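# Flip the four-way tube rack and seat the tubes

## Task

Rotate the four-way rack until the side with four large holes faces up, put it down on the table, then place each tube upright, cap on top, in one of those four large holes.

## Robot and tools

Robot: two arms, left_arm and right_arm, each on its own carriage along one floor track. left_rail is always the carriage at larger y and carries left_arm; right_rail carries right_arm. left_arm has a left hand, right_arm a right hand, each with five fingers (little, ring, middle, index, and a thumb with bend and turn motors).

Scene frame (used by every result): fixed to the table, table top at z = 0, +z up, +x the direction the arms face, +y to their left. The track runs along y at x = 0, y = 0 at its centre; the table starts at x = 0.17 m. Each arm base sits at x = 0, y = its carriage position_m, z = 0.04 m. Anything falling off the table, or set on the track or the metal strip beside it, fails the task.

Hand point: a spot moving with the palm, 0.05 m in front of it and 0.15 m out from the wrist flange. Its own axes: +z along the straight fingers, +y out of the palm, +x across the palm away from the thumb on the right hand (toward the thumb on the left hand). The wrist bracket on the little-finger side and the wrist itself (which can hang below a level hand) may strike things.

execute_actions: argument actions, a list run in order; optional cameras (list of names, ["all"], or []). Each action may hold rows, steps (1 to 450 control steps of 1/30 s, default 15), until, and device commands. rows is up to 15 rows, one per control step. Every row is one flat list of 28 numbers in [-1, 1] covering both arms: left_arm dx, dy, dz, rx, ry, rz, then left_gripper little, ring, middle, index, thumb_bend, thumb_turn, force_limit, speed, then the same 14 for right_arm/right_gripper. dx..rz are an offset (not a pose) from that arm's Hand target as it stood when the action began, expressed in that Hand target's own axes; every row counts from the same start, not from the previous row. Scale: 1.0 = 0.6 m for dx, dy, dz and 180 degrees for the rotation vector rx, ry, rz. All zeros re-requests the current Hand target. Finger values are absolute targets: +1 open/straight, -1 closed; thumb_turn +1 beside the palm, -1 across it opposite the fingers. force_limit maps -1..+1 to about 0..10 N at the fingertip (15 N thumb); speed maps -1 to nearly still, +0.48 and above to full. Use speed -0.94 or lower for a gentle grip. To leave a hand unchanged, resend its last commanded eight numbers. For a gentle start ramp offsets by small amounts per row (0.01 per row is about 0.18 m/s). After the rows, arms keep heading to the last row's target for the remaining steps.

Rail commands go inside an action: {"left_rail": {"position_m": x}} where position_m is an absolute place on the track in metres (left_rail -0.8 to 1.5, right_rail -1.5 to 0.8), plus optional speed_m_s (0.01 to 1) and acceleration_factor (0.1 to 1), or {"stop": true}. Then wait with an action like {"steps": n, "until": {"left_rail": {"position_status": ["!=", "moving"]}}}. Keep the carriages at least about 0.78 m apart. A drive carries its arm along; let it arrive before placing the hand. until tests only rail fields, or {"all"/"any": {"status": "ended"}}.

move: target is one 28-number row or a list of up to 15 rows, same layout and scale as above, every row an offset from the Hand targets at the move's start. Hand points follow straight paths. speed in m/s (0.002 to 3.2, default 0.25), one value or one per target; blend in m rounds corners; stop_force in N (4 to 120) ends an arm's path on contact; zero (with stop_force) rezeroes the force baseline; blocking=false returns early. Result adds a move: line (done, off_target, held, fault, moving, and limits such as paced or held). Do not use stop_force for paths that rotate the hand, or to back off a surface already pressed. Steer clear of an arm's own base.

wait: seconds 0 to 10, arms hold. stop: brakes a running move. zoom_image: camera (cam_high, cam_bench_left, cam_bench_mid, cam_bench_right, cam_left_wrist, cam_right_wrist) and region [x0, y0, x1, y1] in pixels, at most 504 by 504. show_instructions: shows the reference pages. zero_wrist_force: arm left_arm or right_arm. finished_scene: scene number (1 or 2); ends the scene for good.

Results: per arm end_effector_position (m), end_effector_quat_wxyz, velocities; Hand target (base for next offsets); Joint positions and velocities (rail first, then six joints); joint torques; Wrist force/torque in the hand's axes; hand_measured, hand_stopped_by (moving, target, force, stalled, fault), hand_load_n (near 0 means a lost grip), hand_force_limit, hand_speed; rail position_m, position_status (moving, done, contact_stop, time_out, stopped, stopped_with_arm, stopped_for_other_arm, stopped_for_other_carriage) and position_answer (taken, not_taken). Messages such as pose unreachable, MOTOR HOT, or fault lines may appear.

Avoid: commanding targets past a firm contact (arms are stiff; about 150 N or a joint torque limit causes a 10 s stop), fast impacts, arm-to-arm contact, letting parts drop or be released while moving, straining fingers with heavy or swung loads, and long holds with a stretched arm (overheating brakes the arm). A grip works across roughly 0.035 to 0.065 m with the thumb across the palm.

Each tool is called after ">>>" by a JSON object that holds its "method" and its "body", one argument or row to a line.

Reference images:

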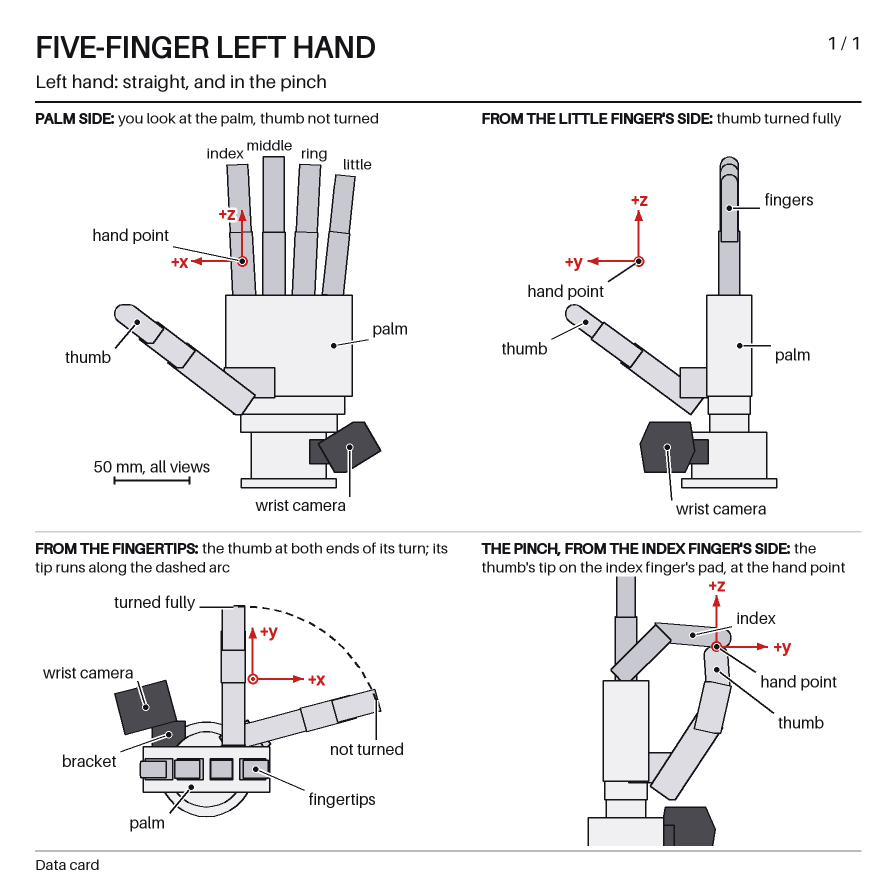

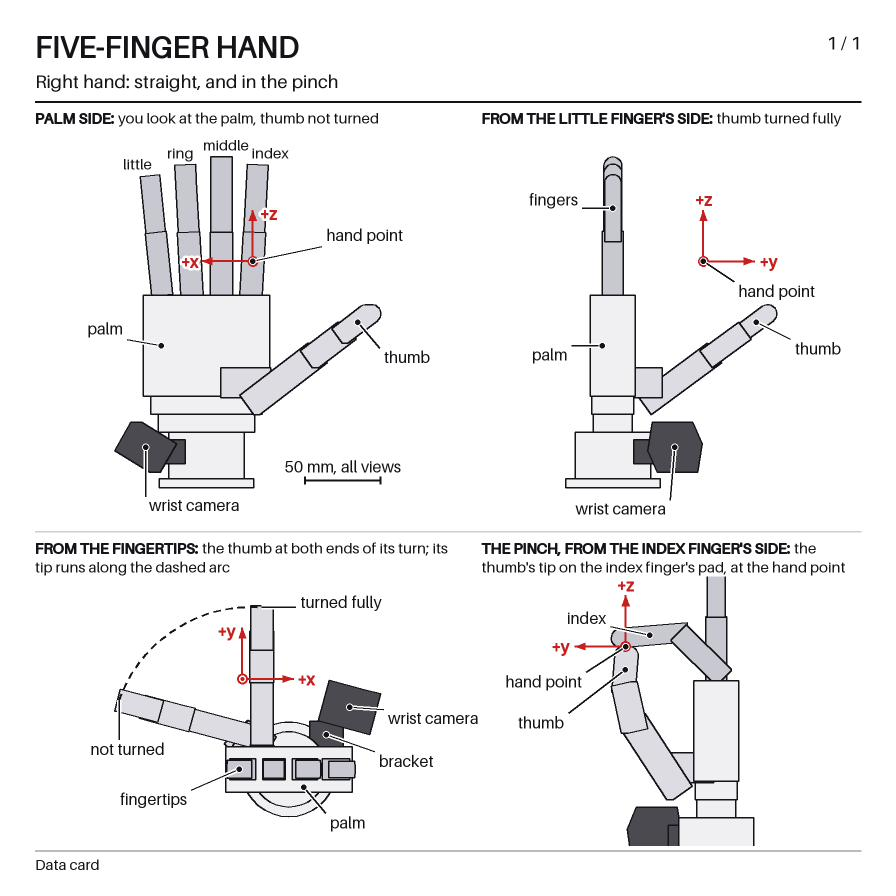

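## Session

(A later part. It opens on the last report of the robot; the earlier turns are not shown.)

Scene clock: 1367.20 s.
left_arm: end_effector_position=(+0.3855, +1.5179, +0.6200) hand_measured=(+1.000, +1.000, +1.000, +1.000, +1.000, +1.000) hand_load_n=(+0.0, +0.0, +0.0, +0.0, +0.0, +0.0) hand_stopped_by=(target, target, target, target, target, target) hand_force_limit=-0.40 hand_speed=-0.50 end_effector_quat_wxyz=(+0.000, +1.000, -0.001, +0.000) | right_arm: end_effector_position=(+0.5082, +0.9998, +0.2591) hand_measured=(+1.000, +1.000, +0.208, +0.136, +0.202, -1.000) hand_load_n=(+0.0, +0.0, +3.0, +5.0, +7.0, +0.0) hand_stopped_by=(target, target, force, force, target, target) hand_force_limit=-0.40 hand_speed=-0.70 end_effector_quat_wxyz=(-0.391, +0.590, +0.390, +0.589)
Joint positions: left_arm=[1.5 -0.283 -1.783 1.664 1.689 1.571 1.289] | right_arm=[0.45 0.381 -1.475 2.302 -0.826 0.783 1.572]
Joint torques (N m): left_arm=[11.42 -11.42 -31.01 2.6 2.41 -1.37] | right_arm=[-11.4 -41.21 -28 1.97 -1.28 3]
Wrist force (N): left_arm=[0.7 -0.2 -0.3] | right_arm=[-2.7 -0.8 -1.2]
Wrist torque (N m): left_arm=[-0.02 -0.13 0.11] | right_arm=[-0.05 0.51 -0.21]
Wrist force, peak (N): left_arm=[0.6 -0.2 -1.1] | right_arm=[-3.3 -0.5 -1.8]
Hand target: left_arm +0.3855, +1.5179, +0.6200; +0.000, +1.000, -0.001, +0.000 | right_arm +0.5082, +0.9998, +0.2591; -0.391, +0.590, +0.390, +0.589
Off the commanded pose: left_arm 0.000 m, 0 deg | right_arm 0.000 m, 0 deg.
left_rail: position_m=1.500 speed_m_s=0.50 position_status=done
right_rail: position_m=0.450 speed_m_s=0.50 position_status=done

>>> {"method": "move", "body": {
  "target": [0,0,0,0,0,0,1,1,1,1,1,1,-0.4,-0.5,-0.045,-0.0695,0.164,0,0,0,1,1,-0.1,-0.1,0.2,-1,-0.4,-0.7],
  "speed": 0.12,
  "stop_force": 10,
  "cameras": ["cam_right_wrist","cam_left_wrist","cam_bench_left","cam_high"]
}}

>>> {"method": "zoom_image", "body": {
  "camera": "cam_bench_left",
  "region": [195, 295, 265, 365]
}}

>>> {"method": "zoom_image", "body": {
  "camera": "cam_left_wrist",
  "region": [110, 180, 210, 280]
}}

>>> {"method": "zoom_image", "body": {
  "camera": "cam_high",
  "region": [190, 30, 260, 100]
}}

Scene clock: 1385.20 s.
left_arm: end_effector_position=(+0.3855, +1.5179, +0.6200) hand_measured=(+1.000, +1.000, +1.000, +1.000, +1.000, +1.000) hand_load_n=(+0.0, +0.0, +0.0, +0.0, -0.5, +0.0) hand_stopped_by=(target, target, target, target, target, target) hand_force_limit=-0.40 hand_speed=-0.50 end_effector_quat_wxyz=(+0.000, +1.000, -0.001, +0.000) | right_arm: end_effector_position=(+0.5082, +1.1067, +0.2321) hand_measured=(+1.000, +1.000, +0.208, +0.136, +0.202, -1.000) hand_load_n=(+0.0, +0.0, +3.0, +5.0, +7.0, +0.0) hand_stopped_by=(target, target, force, force, target, target) hand_force_limit=-0.40 hand_speed=-0.70 end_effector_quat_wxyz=(-0.391, +0.590, +0.390, +0.589)
Joint positions: left_arm=[1.5 -0.283 -1.783 1.664 1.689 1.571 1.289] | right_arm=[0.45 0.576 -1.318 2.172 -0.853 0.978 1.572]
Joint torques (N m): left_arm=[13.64 -12.85 -32.23 2.36 2.38 -0.84] | right_arm=[14.63 -36.95 -37.77 -5.88 2.1 -2.54]
Wrist force (N): left_arm=[0.8 -0.3 -0.4] | right_arm=[-3.0 -0.4 -1.8]
Wrist torque (N m): left_arm=[-0.02 -0.15 0.11] | right_arm=[0.03 0.57 -0.18]
Wrist force, peak (N): left_arm=[1.1 -0.1 -0.4] | right_arm=[-3.2 -0.4 -1.5]
Hand target: left_arm +0.3855, +1.5179, +0.6200; +0.000, +1.000, -0.001, +0.000 | right_arm +0.5082, +1.1067, +0.2321; -0.391, +0.590, +0.390, +0.589
Off the commanded pose: left_arm 0.000 m, 0 deg | right_arm 0.000 m, 0 deg.
left_rail: position_m=1.500 speed_m_s=0.50 position_status=done
right_rail: position_m=0.450 speed_m_s=0.50 position_status=done
move: done
camera_calibration:
cam_left_wrist: T_world_to_cam=[[0.251993, 0.967478, 0.0220218, -1.57985], [0.854038, -0.233033, 0.465096, -0.255642], [0.455103, -0.0983937, -0.884986, 0.633388], [0, 0, 0, 1]] pos_world=[0.328184, 1.53122, 0.714229]
cam_right_wrist: T_world_to_cam=[[0.884999, -0.368082, 0.285119, -0.106075], [0.00292078, -0.607977, -0.793949, 0.847151], [0.465584, 0.703477, -0.536984, -0.777319], [0, 0, 0, 1]] pos_world=[0.453309, 1.02283, 0.28543]
Images, in order (width x height): cam_high 504x504, cam_bench_left 504x504, cam_left_wrist 672x504, cam_right_wrist 672x504.

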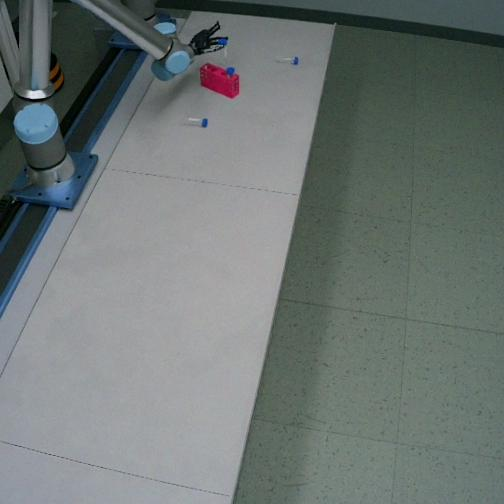

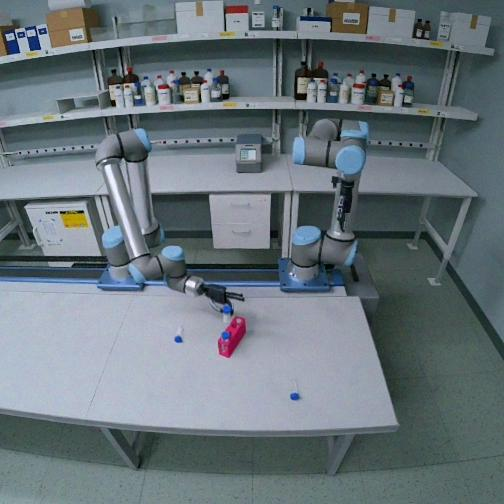

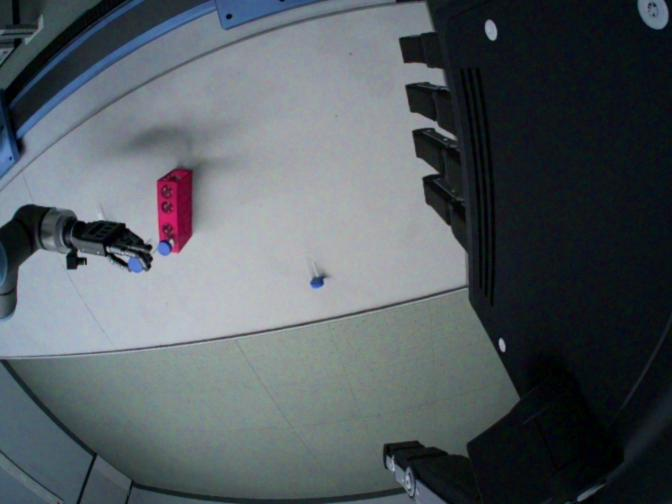

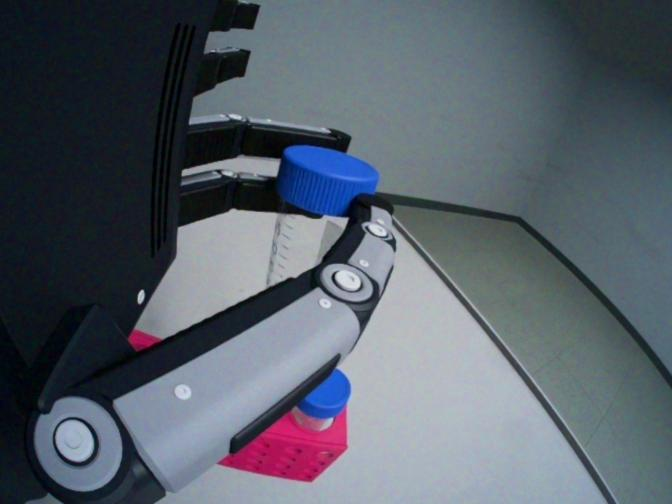

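Scaled by 7.200 from the camera's 504x504 image, which has a finer 720x720 frame.

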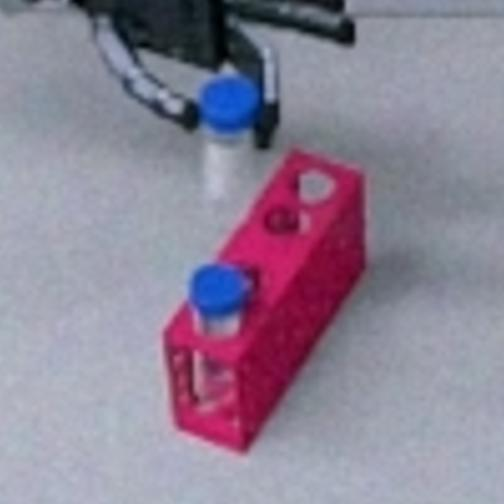

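Scaled by 5.040 from the camera's 672x504 image, which has a finer 960x720 frame.

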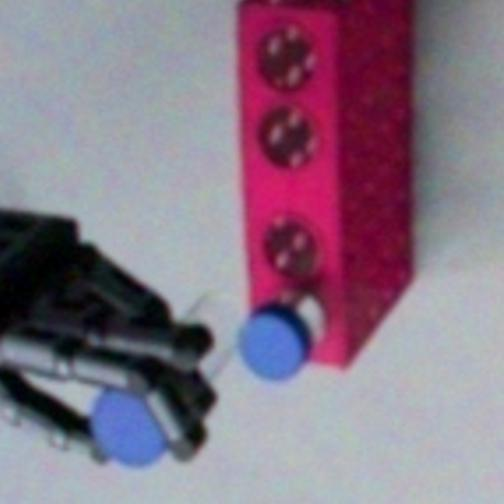

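Scaled by 7.200 from the camera's 504x504 image, which has a finer 720x720 frame.

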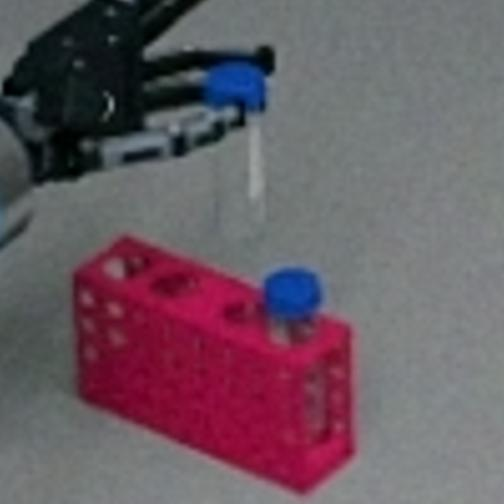

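>>> {"method": "move", "body": {
  "target": [0,0,0,0,0,0,1,1,1,1,1,1,-0.4,-0.5,-0.112,0,0,0,0,0,1,1,-0.1,-0.1,0.2,-1,-0.4,-0.7],
  "speed": 0.05,
  "stop_force": 5,
  "cameras": ["cam_right_wrist","cam_left_wrist","cam_bench_left","cam_high"]
}}

>>> {"method": "zoom_image", "body": {
  "camera": "cam_bench_left",
  "region": [195, 295, 265, 365]
}}

>>> {"method": "zoom_image", "body": {
  "camera": "cam_left_wrist",
  "region": [110, 180, 210, 280]
}}

>>> {"method": "zoom_image", "body": {
  "camera": "cam_high",
  "region": [190, 30, 260, 100]
}}

Scene clock: 1418.37 s.
left_arm: end_effector_position=(+0.3855, +1.5179, +0.6200) hand_measured=(+1.000, +1.000, +1.000, +1.000, +1.000, +1.000) hand_load_n=(+0.0, +0.0, +0.0, +0.0, -0.5, +0.0) hand_stopped_by=(target, target, target, target, target, target) hand_force_limit=-0.40 hand_speed=-0.50 end_effector_quat_wxyz=(+0.000, +1.000, -0.001, +0.000) | right_arm: end_effector_position=(+0.5080, +1.1067, +0.1684) hand_measured=(+1.000, +1.000, +0.208, +0.136, +0.202, -1.000) hand_load_n=(+0.0, +0.0, +4.5, +2.5, +6.5, +1.0) hand_stopped_by=(target, target, force, force, target, target) hand_force_limit=-0.40 hand_speed=-0.70 end_effector_quat_wxyz=(-0.391, +0.590, +0.390, +0.589)
Joint positions: left_arm=[1.5 -0.283 -1.783 1.664 1.689 1.571 1.289] | right_arm=[0.45 0.577 -1.217 2.201 -0.983 0.978 1.572]
Joint torques (N m): left_arm=[10.24 -12.96 -31.93 2.69 2.17 -1.42] | right_arm=[4.05 -59.41 -34.38 2.2 0.09 -0.79]
Wrist force (N): left_arm=[0.5 -0.5 -1.0] | right_arm=[-2.3 -0.6 -2.0]
Wrist torque (N m): left_arm=[-0.02 -0.12 0.10] | right_arm=[0.02 0.50 -0.14]
Wrist force, peak (N): left_arm=[0.8 -0.1 -1.0] | right_arm=[-3.2 -0.4 -2.4]
Hand target: left_arm +0.3855, +1.5179, +0.6200; +0.000, +1.000, -0.001, +0.000 | right_arm +0.5080, +1.1066, +0.1684; -0.391, +0.590, +0.390, +0.589 (not the last commanded pose)
Off the commanded pose: left_arm 0.000 m, 0 deg | right_arm 0.003 m, 0 deg.
left_rail: position_m=1.500 speed_m_s=0.50 position_status=done
right_rail: position_m=0.450 speed_m_s=0.50 position_status=done
move: contact (right_arm)
camera_calibration:
cam_left_wrist: T_world_to_cam=[[0.251993, 0.967478, 0.0220218, -1.57985], [0.854038, -0.233033, 0.465096, -0.255642], [0.455103, -0.0983937, -0.884986, 0.633388], [0, 0, 0, 1]] pos_world=[0.328184, 1.53122, 0.714229]
cam_right_wrist: T_world_to_cam=[[0.884994, -0.368031, 0.2852, -0.0877515], [0.00293883, -0.608112, -0.793846, 0.796623], [0.465594, 0.703387, -0.537094, -0.811202], [0, 0, 0, 1]] pos_world=[0.453009, 1.02273, 0.221731]
Images, in order (width x height): cam_high 504x504, cam_bench_left 504x504, cam_left_wrist 672x504, cam_right_wrist 672x504.

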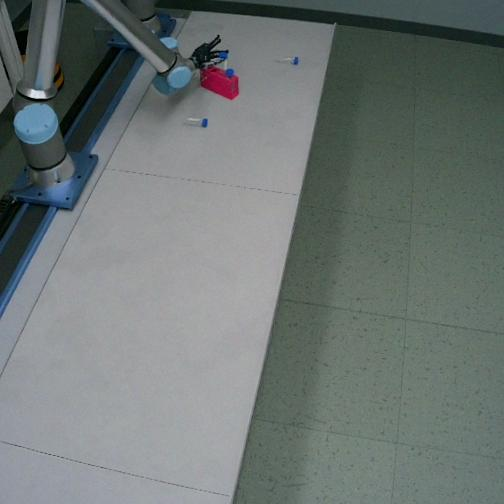

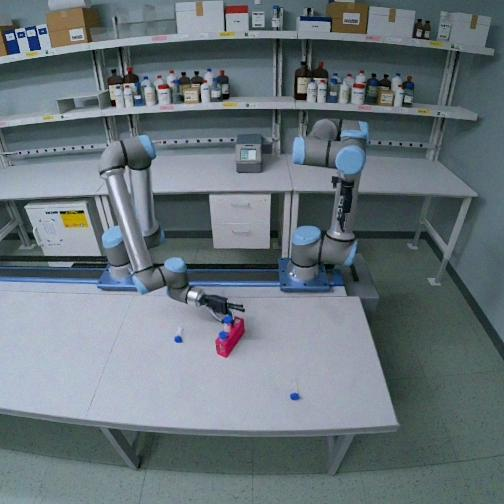

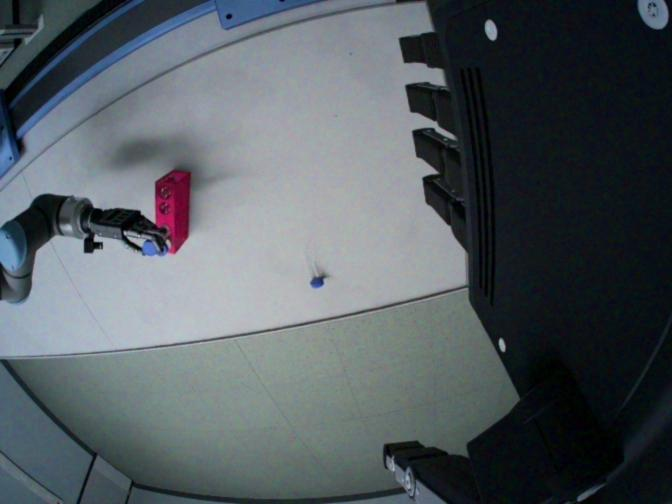

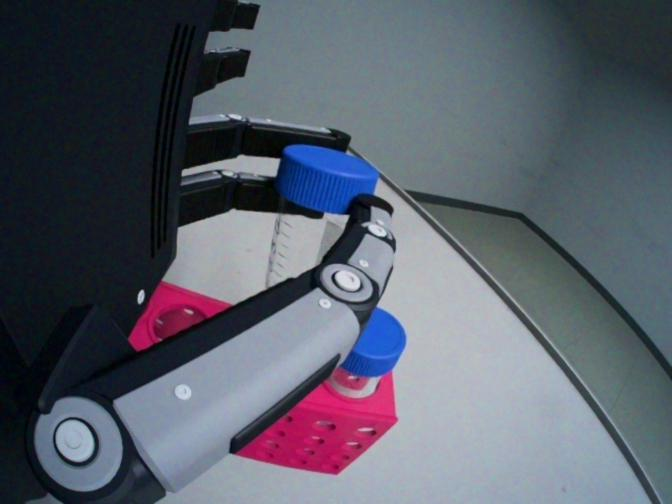

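Scaled by 7.200 from the camera's 504x504 image, which has a finer 720x720 frame.

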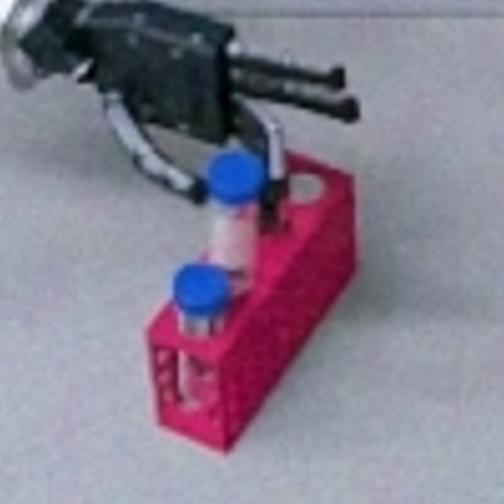

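Scaled by 5.040 from the camera's 672x504 image, which has a finer 960x720 frame.

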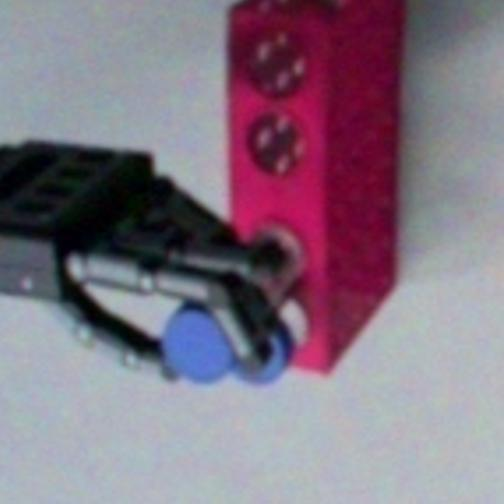

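Scaled by 7.200 from the camera's 504x504 image, which has a finer 720x720 frame.

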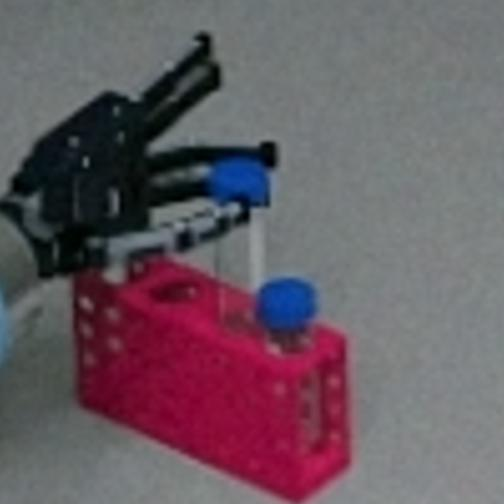

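>>> {"method": "move", "body": {
  "target": [0,0,0,0,0,0,1,1,1,1,1,1,-0.4,-0.5,0.115,0,0,0,0,0,1,1,-0.1,-0.1,0.2,-1,-0.4,-0.7],
  "speed": 0.08,
  "cameras": ["cam_right_wrist","cam_left_wrist","cam_bench_left","cam_high"]
}}

>>> {"method": "zoom_image", "body": {
  "camera": "cam_bench_left",
  "region": [210, 295, 250, 335]
}}

>>> {"method": "zoom_image", "body": {
  "camera": "cam_left_wrist",
  "region": [110, 180, 210, 280]
}}

>>> {"method": "zoom_image", "body": {
  "camera": "cam_high",
  "region": [190, 30, 260, 100]
}}

>>> {"method": "zoom_image", "body": {
  "camera": "cam_right_wrist",
  "region": [240, 130, 390, 300]
}}

Scene clock: 1464.07 s.
left_arm: end_effector_position=(+0.3855, +1.5179, +0.6200) hand_measured=(+1.000, +1.000, +1.000, +1.000, +1.000, +1.000) hand_load_n=(+0.0, +0.0, +0.0, +0.0, +0.0, +0.0) hand_stopped_by=(target, target, target, target, target, target) hand_force_limit=-0.40 hand_speed=-0.50 end_effector_quat_wxyz=(+0.000, +1.000, -0.001, +0.000) | right_arm: end_effector_position=(+0.5081, +1.1067, +0.2373) hand_measured=(+1.000, +1.000, +0.208, +0.136, +0.202, -1.000) hand_load_n=(+0.0, +0.0, +4.5, +2.5, +6.5, +0.5) hand_stopped_by=(target, target, force, force, target, target) hand_force_limit=-0.40 hand_speed=-0.70 end_effector_quat_wxyz=(-0.391, +0.590, +0.390, +0.589)
Joint positions: left_arm=[1.5 -0.283 -1.783 1.664 1.689 1.571 1.289] | right_arm=[0.45 0.577 -1.326 2.169 -0.842 0.978 1.572]
Joint torques (N m): left_arm=[11.4 -13.5 -32.39 2.27 2.17 -0.89] | right_arm=[-17.2 -53.49 -38.92 2.32 -1.87 -3.62]
Wrist force (N): left_arm=[0.2 -0.4 -0.6] | right_arm=[-2.6 -0.5 -1.6]
Wrist torque (N m): left_arm=[-0.02 -0.06 0.07] | right_arm=[0.02 0.51 -0.12]
Wrist force, peak (N): left_arm=[1.1 -0.2 -0.8] | right_arm=[-3.4 -0.5 -1.7]
Hand target: left_arm +0.3855, +1.5179, +0.6200; +0.000, +1.000, -0.001, +0.000 | right_arm +0.5081, +1.1066, +0.2374; -0.391, +0.590, +0.390, +0.589
Off the commanded pose: left_arm 0.000 m, 0 deg | right_arm 0.000 m, 0 deg.
left_rail: position_m=1.500 speed_m_s=0.50 position_status=done
right_rail: position_m=0.450 speed_m_s=0.50 position_status=done
move: done
camera_calibration:
cam_left_wrist: T_world_to_cam=[[0.251993, 0.967478, 0.0220218, -1.57985], [0.854038, -0.233033, 0.465096, -0.255642], [0.455103, -0.0983937, -0.884986, 0.633388], [0, 0, 0, 1]] pos_world=[0.328184, 1.53122, 0.714229]
cam_right_wrist: T_world_to_cam=[[0.884994, -0.368049, 0.285176, -0.107553], [0.00291236, -0.608101, -0.793855, 0.851321], [0.465593, 0.703387, -0.537094, -0.77429], [0, 0, 0, 1]] pos_world=[0.453209, 1.02273, 0.290631]
Images, in order (width x height): cam_high 504x504, cam_bench_left 504x504, cam_left_wrist 672x504, cam_right_wrist 672x504.

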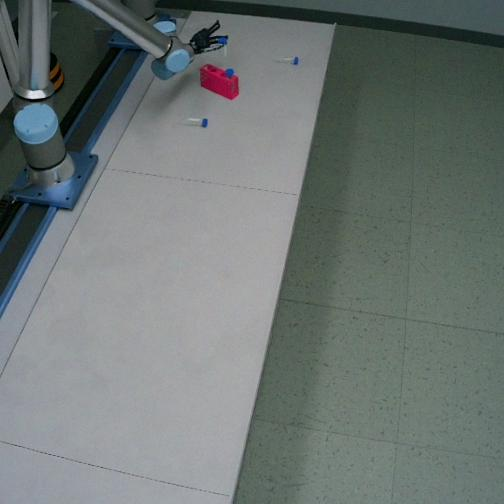

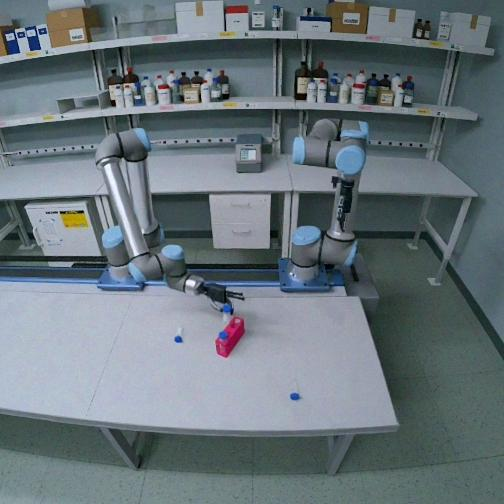

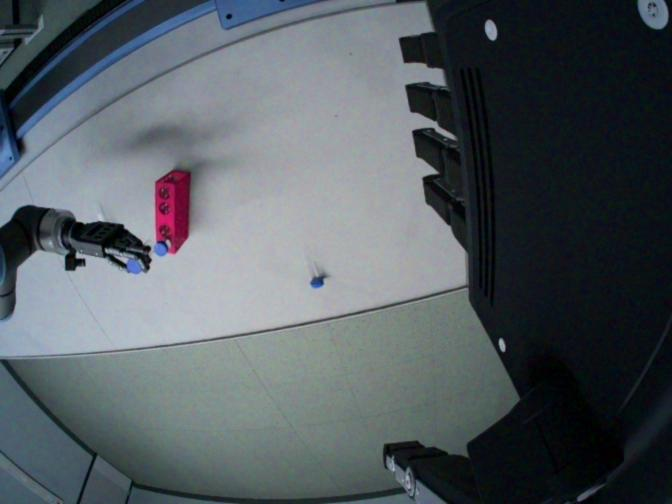

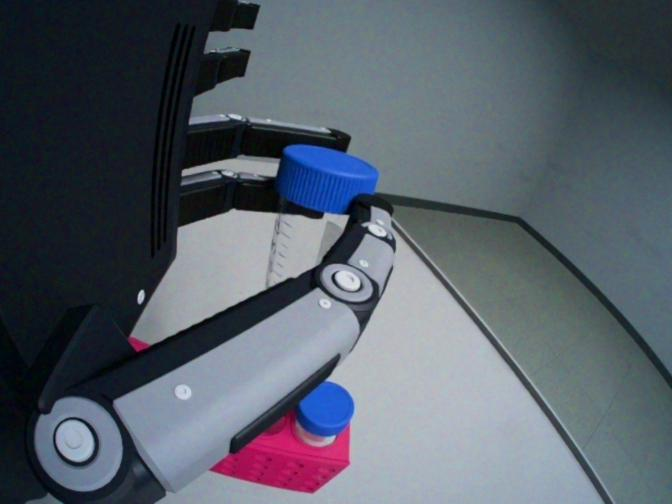

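Scaled by 12.600 from the camera's 504x504 image, which has a finer 720x720 frame.

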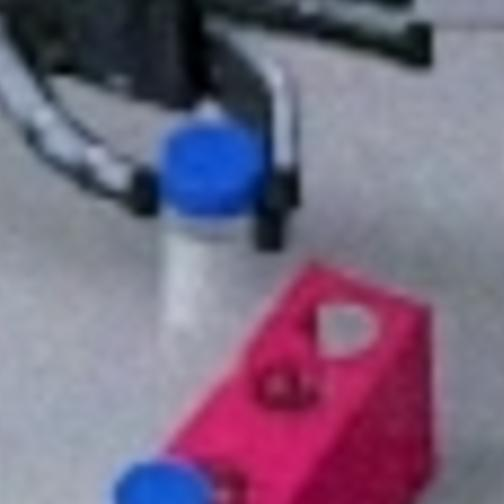

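Scaled by 5.040 from the camera's 672x504 image, which has a finer 960x720 frame.

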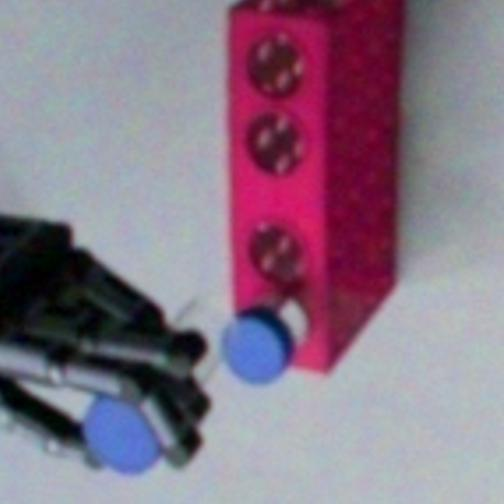

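Scaled by 7.200 from the camera's 504x504 image, which has a finer 720x720 frame.

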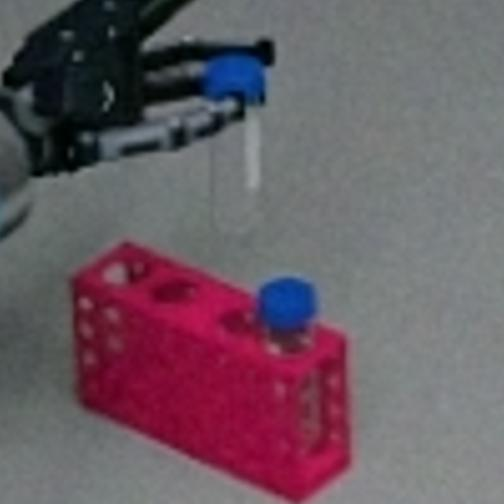

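Scaled by 2.965 from the camera's 672x504 image, which has a finer 960x720 frame.

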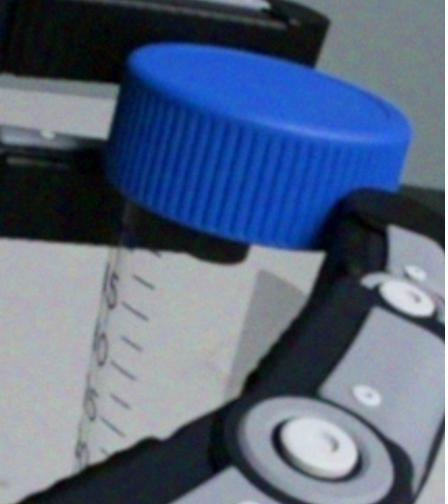

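>>> {"method": "move", "body": {
  "target": [0,0,0,0,0,0,1,1,1,1,1,1,-0.4,-0.5,0,0.0047,-0.009,-0.011,0.025,0,1,1,-0.1,-0.1,0.2,-1,-0.4,-0.7],
  "speed": 0.08,
  "cameras": ["cam_right_wrist","cam_left_wrist","cam_bench_left","cam_high"]
}}

>>> {"method": "zoom_image", "body": {
  "camera": "cam_bench_left",
  "region": [210, 295, 250, 335]
}}

>>> {"method": "zoom_image", "body": {
  "camera": "cam_left_wrist",
  "region": [110, 180, 210, 280]
}}

>>> {"method": "zoom_image", "body": {
  "camera": "cam_high",
  "region": [200, 35, 250, 85]
}}

Scene clock: 1507.90 s.
left_arm: end_effector_position=(+0.3855, +1.5179, +0.6200) hand_measured=(+1.000, +1.000, +1.000, +1.000, +1.000, +1.000) hand_load_n=(+0.0, +0.0, +0.0, +0.0, +0.0, +0.0) hand_stopped_by=(target, target, target, target, target, target) hand_force_limit=-0.40 hand_speed=-0.50 end_effector_quat_wxyz=(+0.000, +1.000, -0.001, +0.000) | right_arm: end_effector_position=(+0.5086, +1.1006, +0.2374) hand_measured=(+1.000, +1.000, +0.208, +0.136, +0.202, -1.000) hand_load_n=(+0.0, +0.0, +4.5, +2.5, +6.5, +1.0) hand_stopped_by=(target, target, force, force, target, target) hand_force_limit=-0.40 hand_speed=-0.70 end_effector_quat_wxyz=(-0.395, +0.573, +0.364, +0.618)
Joint positions: left_arm=[1.5 -0.283 -1.783 1.664 1.689 1.571 1.289] | right_arm=[0.45 0.582 -1.316 2.213 -0.988 1.02 1.622]
Joint torques (N m): left_arm=[11.42 -12.84 -32.71 2.19 2.32 -0.73] | right_arm=[15.01 -36.76 -20.81 -6.44 2.46 2.72]
Wrist force (N): left_arm=[0.7 -0.2 -0.6] | right_arm=[-2.6 -0.4 -1.9]
Wrist torque (N m): left_arm=[0.00 -0.14 0.10] | right_arm=[0.04 0.54 -0.17]
Wrist force, peak (N): left_arm=[0.8 -0.4 -1.1] | right_arm=[-2.7 -0.7 -2.2]
Hand target: left_arm +0.3855, +1.5179, +0.6200; +0.000, +1.000, -0.001, +0.000 | right_arm +0.5086, +1.1006, +0.2374; -0.395, +0.573, +0.364, +0.618
Off the commanded pose: left_arm 0.000 m, 0 deg | right_arm 0.000 m, 0 deg.
left_rail: position_m=1.500 speed_m_s=0.50 position_status=done
right_rail: position_m=0.450 speed_m_s=0.50 position_status=done
move: done
camera_calibration:
cam_left_wrist: T_world_to_cam=[[0.251993, 0.967478, 0.0220218, -1.57985], [0.854038, -0.233033, 0.465096, -0.255642], [0.455103, -0.0983937, -0.884986, 0.633388], [0, 0, 0, 1]] pos_world=[0.328184, 1.53122, 0.714229]
cam_right_wrist: T_world_to_cam=[[0.862614, -0.41887, 0.283627, -0.0425434], [0.00780587, -0.549591, -0.835397, 0.790736], [0.505802, 0.722839, -0.470816, -0.827807], [0, 0, 0, 1]] pos_world=[0.449233, 1.01513, 0.2829]
Images, in order (width x height): cam_high 504x504, cam_bench_left 504x504, cam_left_wrist 672x504, cam_right_wrist 672x504.

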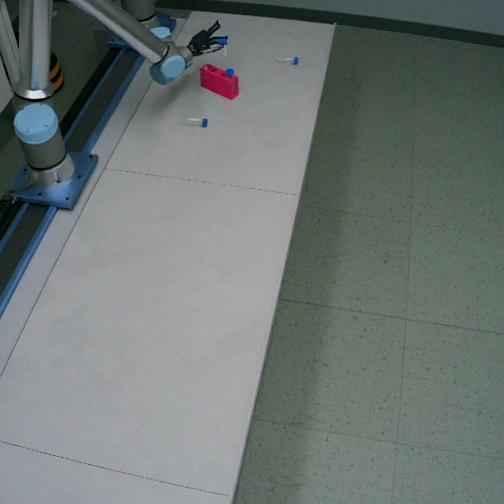

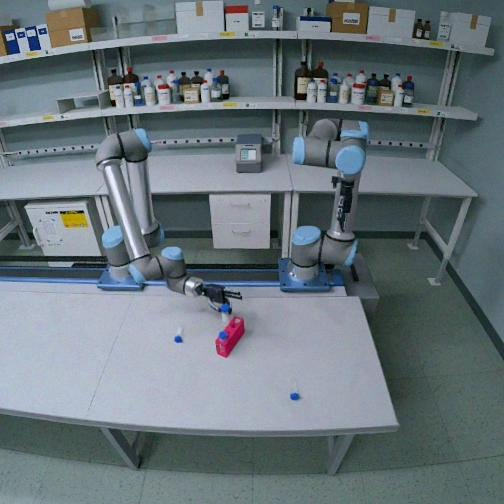

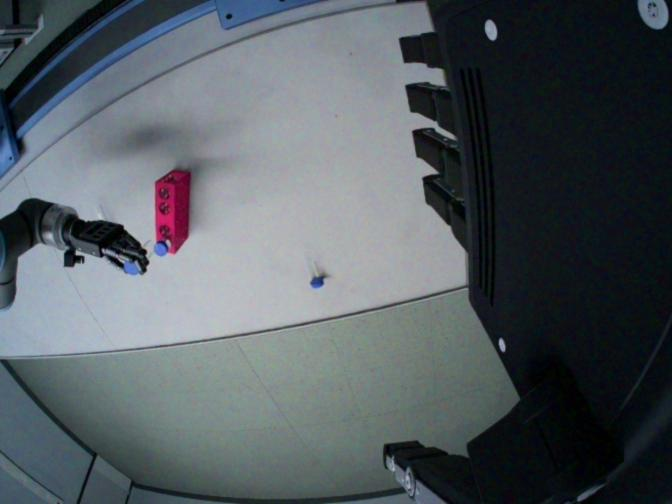

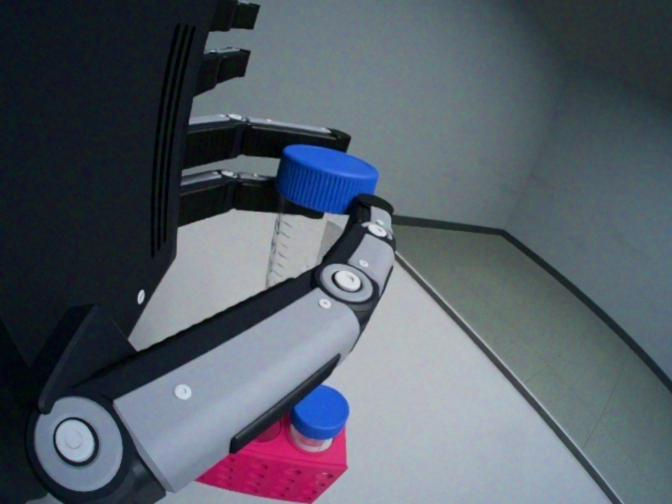

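Scaled by 12.600 from the camera's 504x504 image, which has a finer 720x720 frame.

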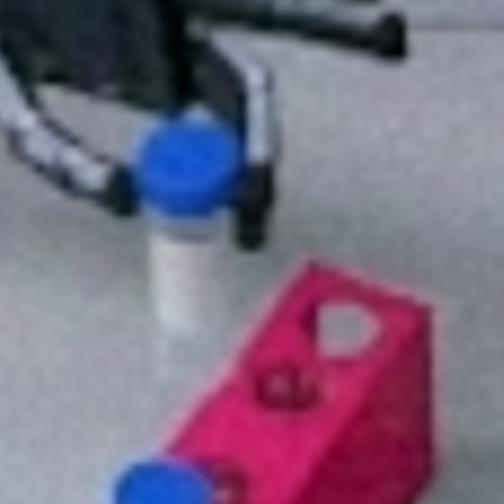

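Scaled by 5.040 from the camera's 672x504 image, which has a finer 960x720 frame.

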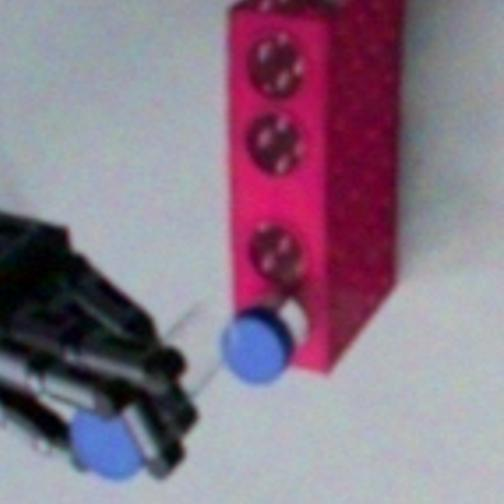

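Scaled by 10.080 from the camera's 504x504 image, which has a finer 720x720 frame.

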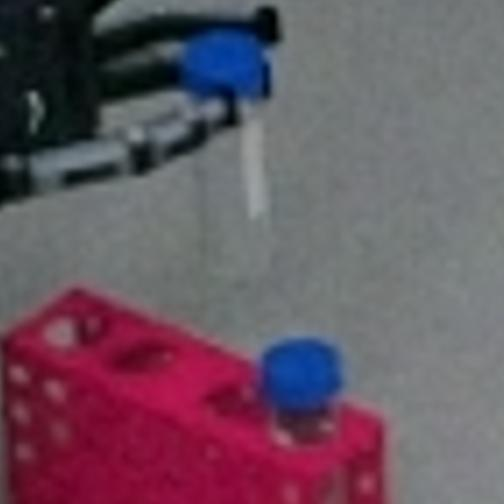

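>>> {"method": "move", "body": {
  "target": [0,0,0,0,0,0,1,1,1,1,1,1,-0.4,-0.5,-0.1064,0,-0.0065,0,0,0,1,1,-0.1,-0.1,0.2,-1,-0.4,-0.7],
  "speed": 0.05,
  "stop_force": 5,
  "cameras": ["cam_right_wrist","cam_left_wrist","cam_bench_left","cam_high"]
}}

>>> {"method": "zoom_image", "body": {
  "camera": "cam_bench_left",
  "region": [210, 305, 250, 345]
}}

>>> {"method": "zoom_image", "body": {
  "camera": "cam_left_wrist",
  "region": [110, 180, 210, 280]
}}

>>> {"method": "zoom_image", "body": {
  "camera": "cam_high",
  "region": [200, 45, 250, 95]
}}

Scene clock: 1539.37 s.
left_arm: end_effector_position=(+0.3855, +1.5179, +0.6200) hand_measured=(+1.000, +1.000, +1.000, +1.000, +1.000, +1.000) hand_load_n=(+0.0, +0.0, +0.0, -0.5, +0.0, +0.0) hand_stopped_by=(target, target, target, target, target, target) hand_force_limit=-0.40 hand_speed=-0.50 end_effector_quat_wxyz=(+0.000, +1.000, -0.001, +0.000) | right_arm: end_effector_position=(+0.5087, +1.1011, +0.2000) hand_measured=(+1.000, +1.000, +0.208, +0.134, +0.202, -1.000) hand_load_n=(+0.0, +0.0, +4.0, +2.5, +5.5, +1.0) hand_stopped_by=(target, target, force, force, target, target) hand_force_limit=-0.40 hand_speed=-0.70 end_effector_quat_wxyz=(-0.395, +0.573, +0.364, +0.618)
Joint positions: left_arm=[1.5 -0.283 -1.783 1.664 1.689 1.571 1.289] | right_arm=[0.45 0.582 -1.254 2.229 -1.066 1.021 1.622]
Joint torques (N m): left_arm=[10.11 -12.78 -31.16 2.45 2.14 -0.37] | right_arm=[-7.21 -58.07 -34.87 1.59 -1.64 0.76]
Wrist force (N): left_arm=[0.8 0.0 -0.3] | right_arm=[-2.5 -0.7 -2.0]
Wrist torque (N m): left_arm=[0.00 -0.15 0.11] | right_arm=[0.01 0.57 -0.16]
Wrist force, peak (N): left_arm=[0.8 -0.3 -1.0] | right_arm=[-3.6 -0.6 -2.0]
Hand target: left_arm +0.3855, +1.5179, +0.6200; +0.000, +1.000, -0.001, +0.000 | right_arm +0.5087, +1.1011, +0.2000; -0.395, +0.573, +0.364, +0.618 (not the last commanded pose)
Off the commanded pose: left_arm 0.000 m, 0 deg | right_arm 0.027 m, 0 deg.
left_rail: position_m=1.500 speed_m_s=0.50 position_status=done
right_rail: position_m=0.450 speed_m_s=0.50 position_status=done
move: contact (right_arm)
camera_calibration:
cam_left_wrist: T_world_to_cam=[[0.251993, 0.967478, 0.0220218, -1.57985], [0.854038, -0.233033, 0.465096, -0.255642], [0.455103, -0.0983937, -0.884986, 0.633388], [0, 0, 0, 1]] pos_world=[0.328184, 1.53122, 0.714229]
cam_right_wrist: T_world_to_cam=[[0.862608, -0.418905, 0.283595, -0.0317668], [0.00769749, -0.549672, -0.835345, 0.759884], [0.505815, 0.722758, -0.470926, -0.845724], [0, 0, 0, 1]] pos_world=[0.449333, 1.01563, 0.245501]
Images, in order (width x height): cam_high 504x504, cam_bench_left 504x504, cam_left_wrist 672x504, cam_right_wrist 672x504.

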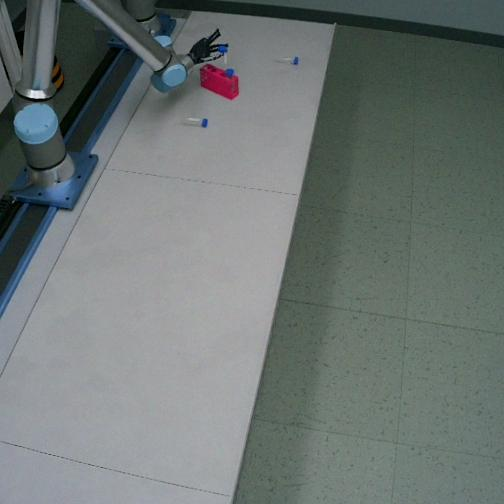

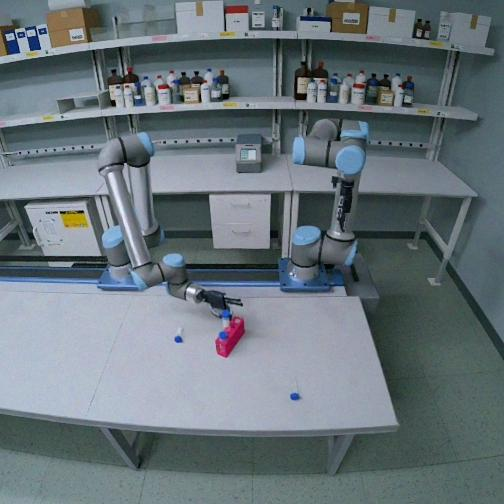

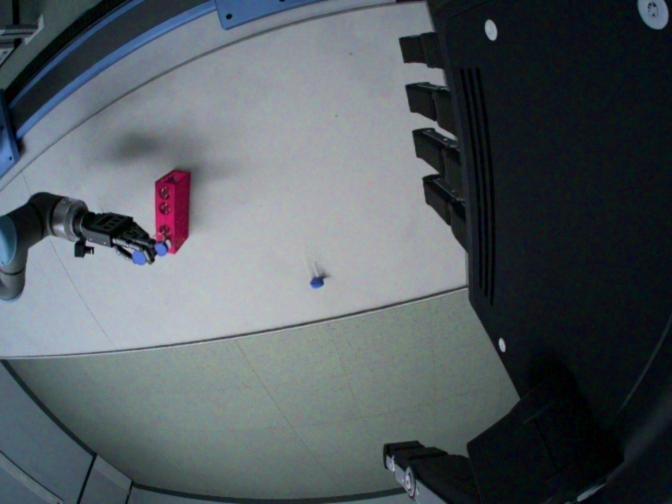

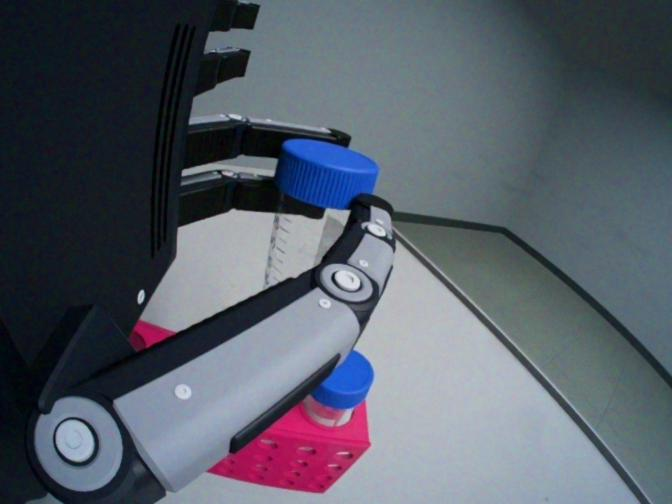

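Scaled by 12.600 from the camera's 504x504 image, which has a finer 720x720 frame.

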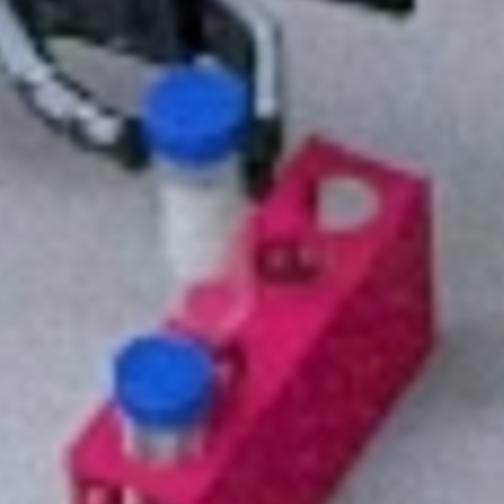

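Scaled by 5.040 from the camera's 672x504 image, which has a finer 960x720 frame.

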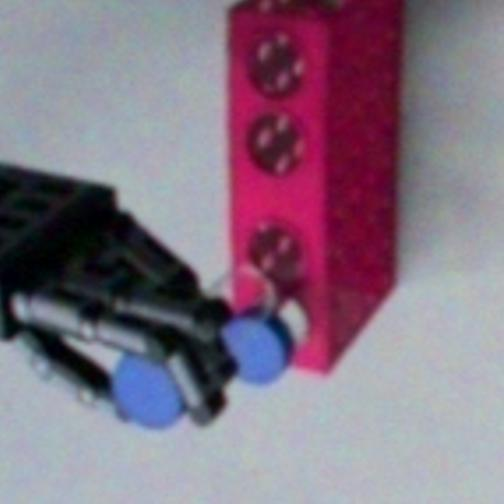

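Scaled by 10.080 from the camera's 504x504 image, which has a finer 720x720 frame.

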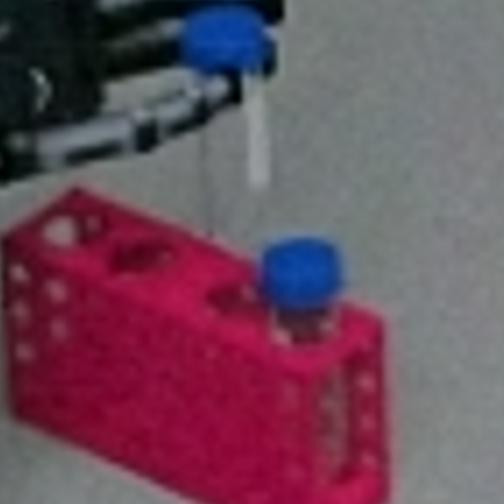

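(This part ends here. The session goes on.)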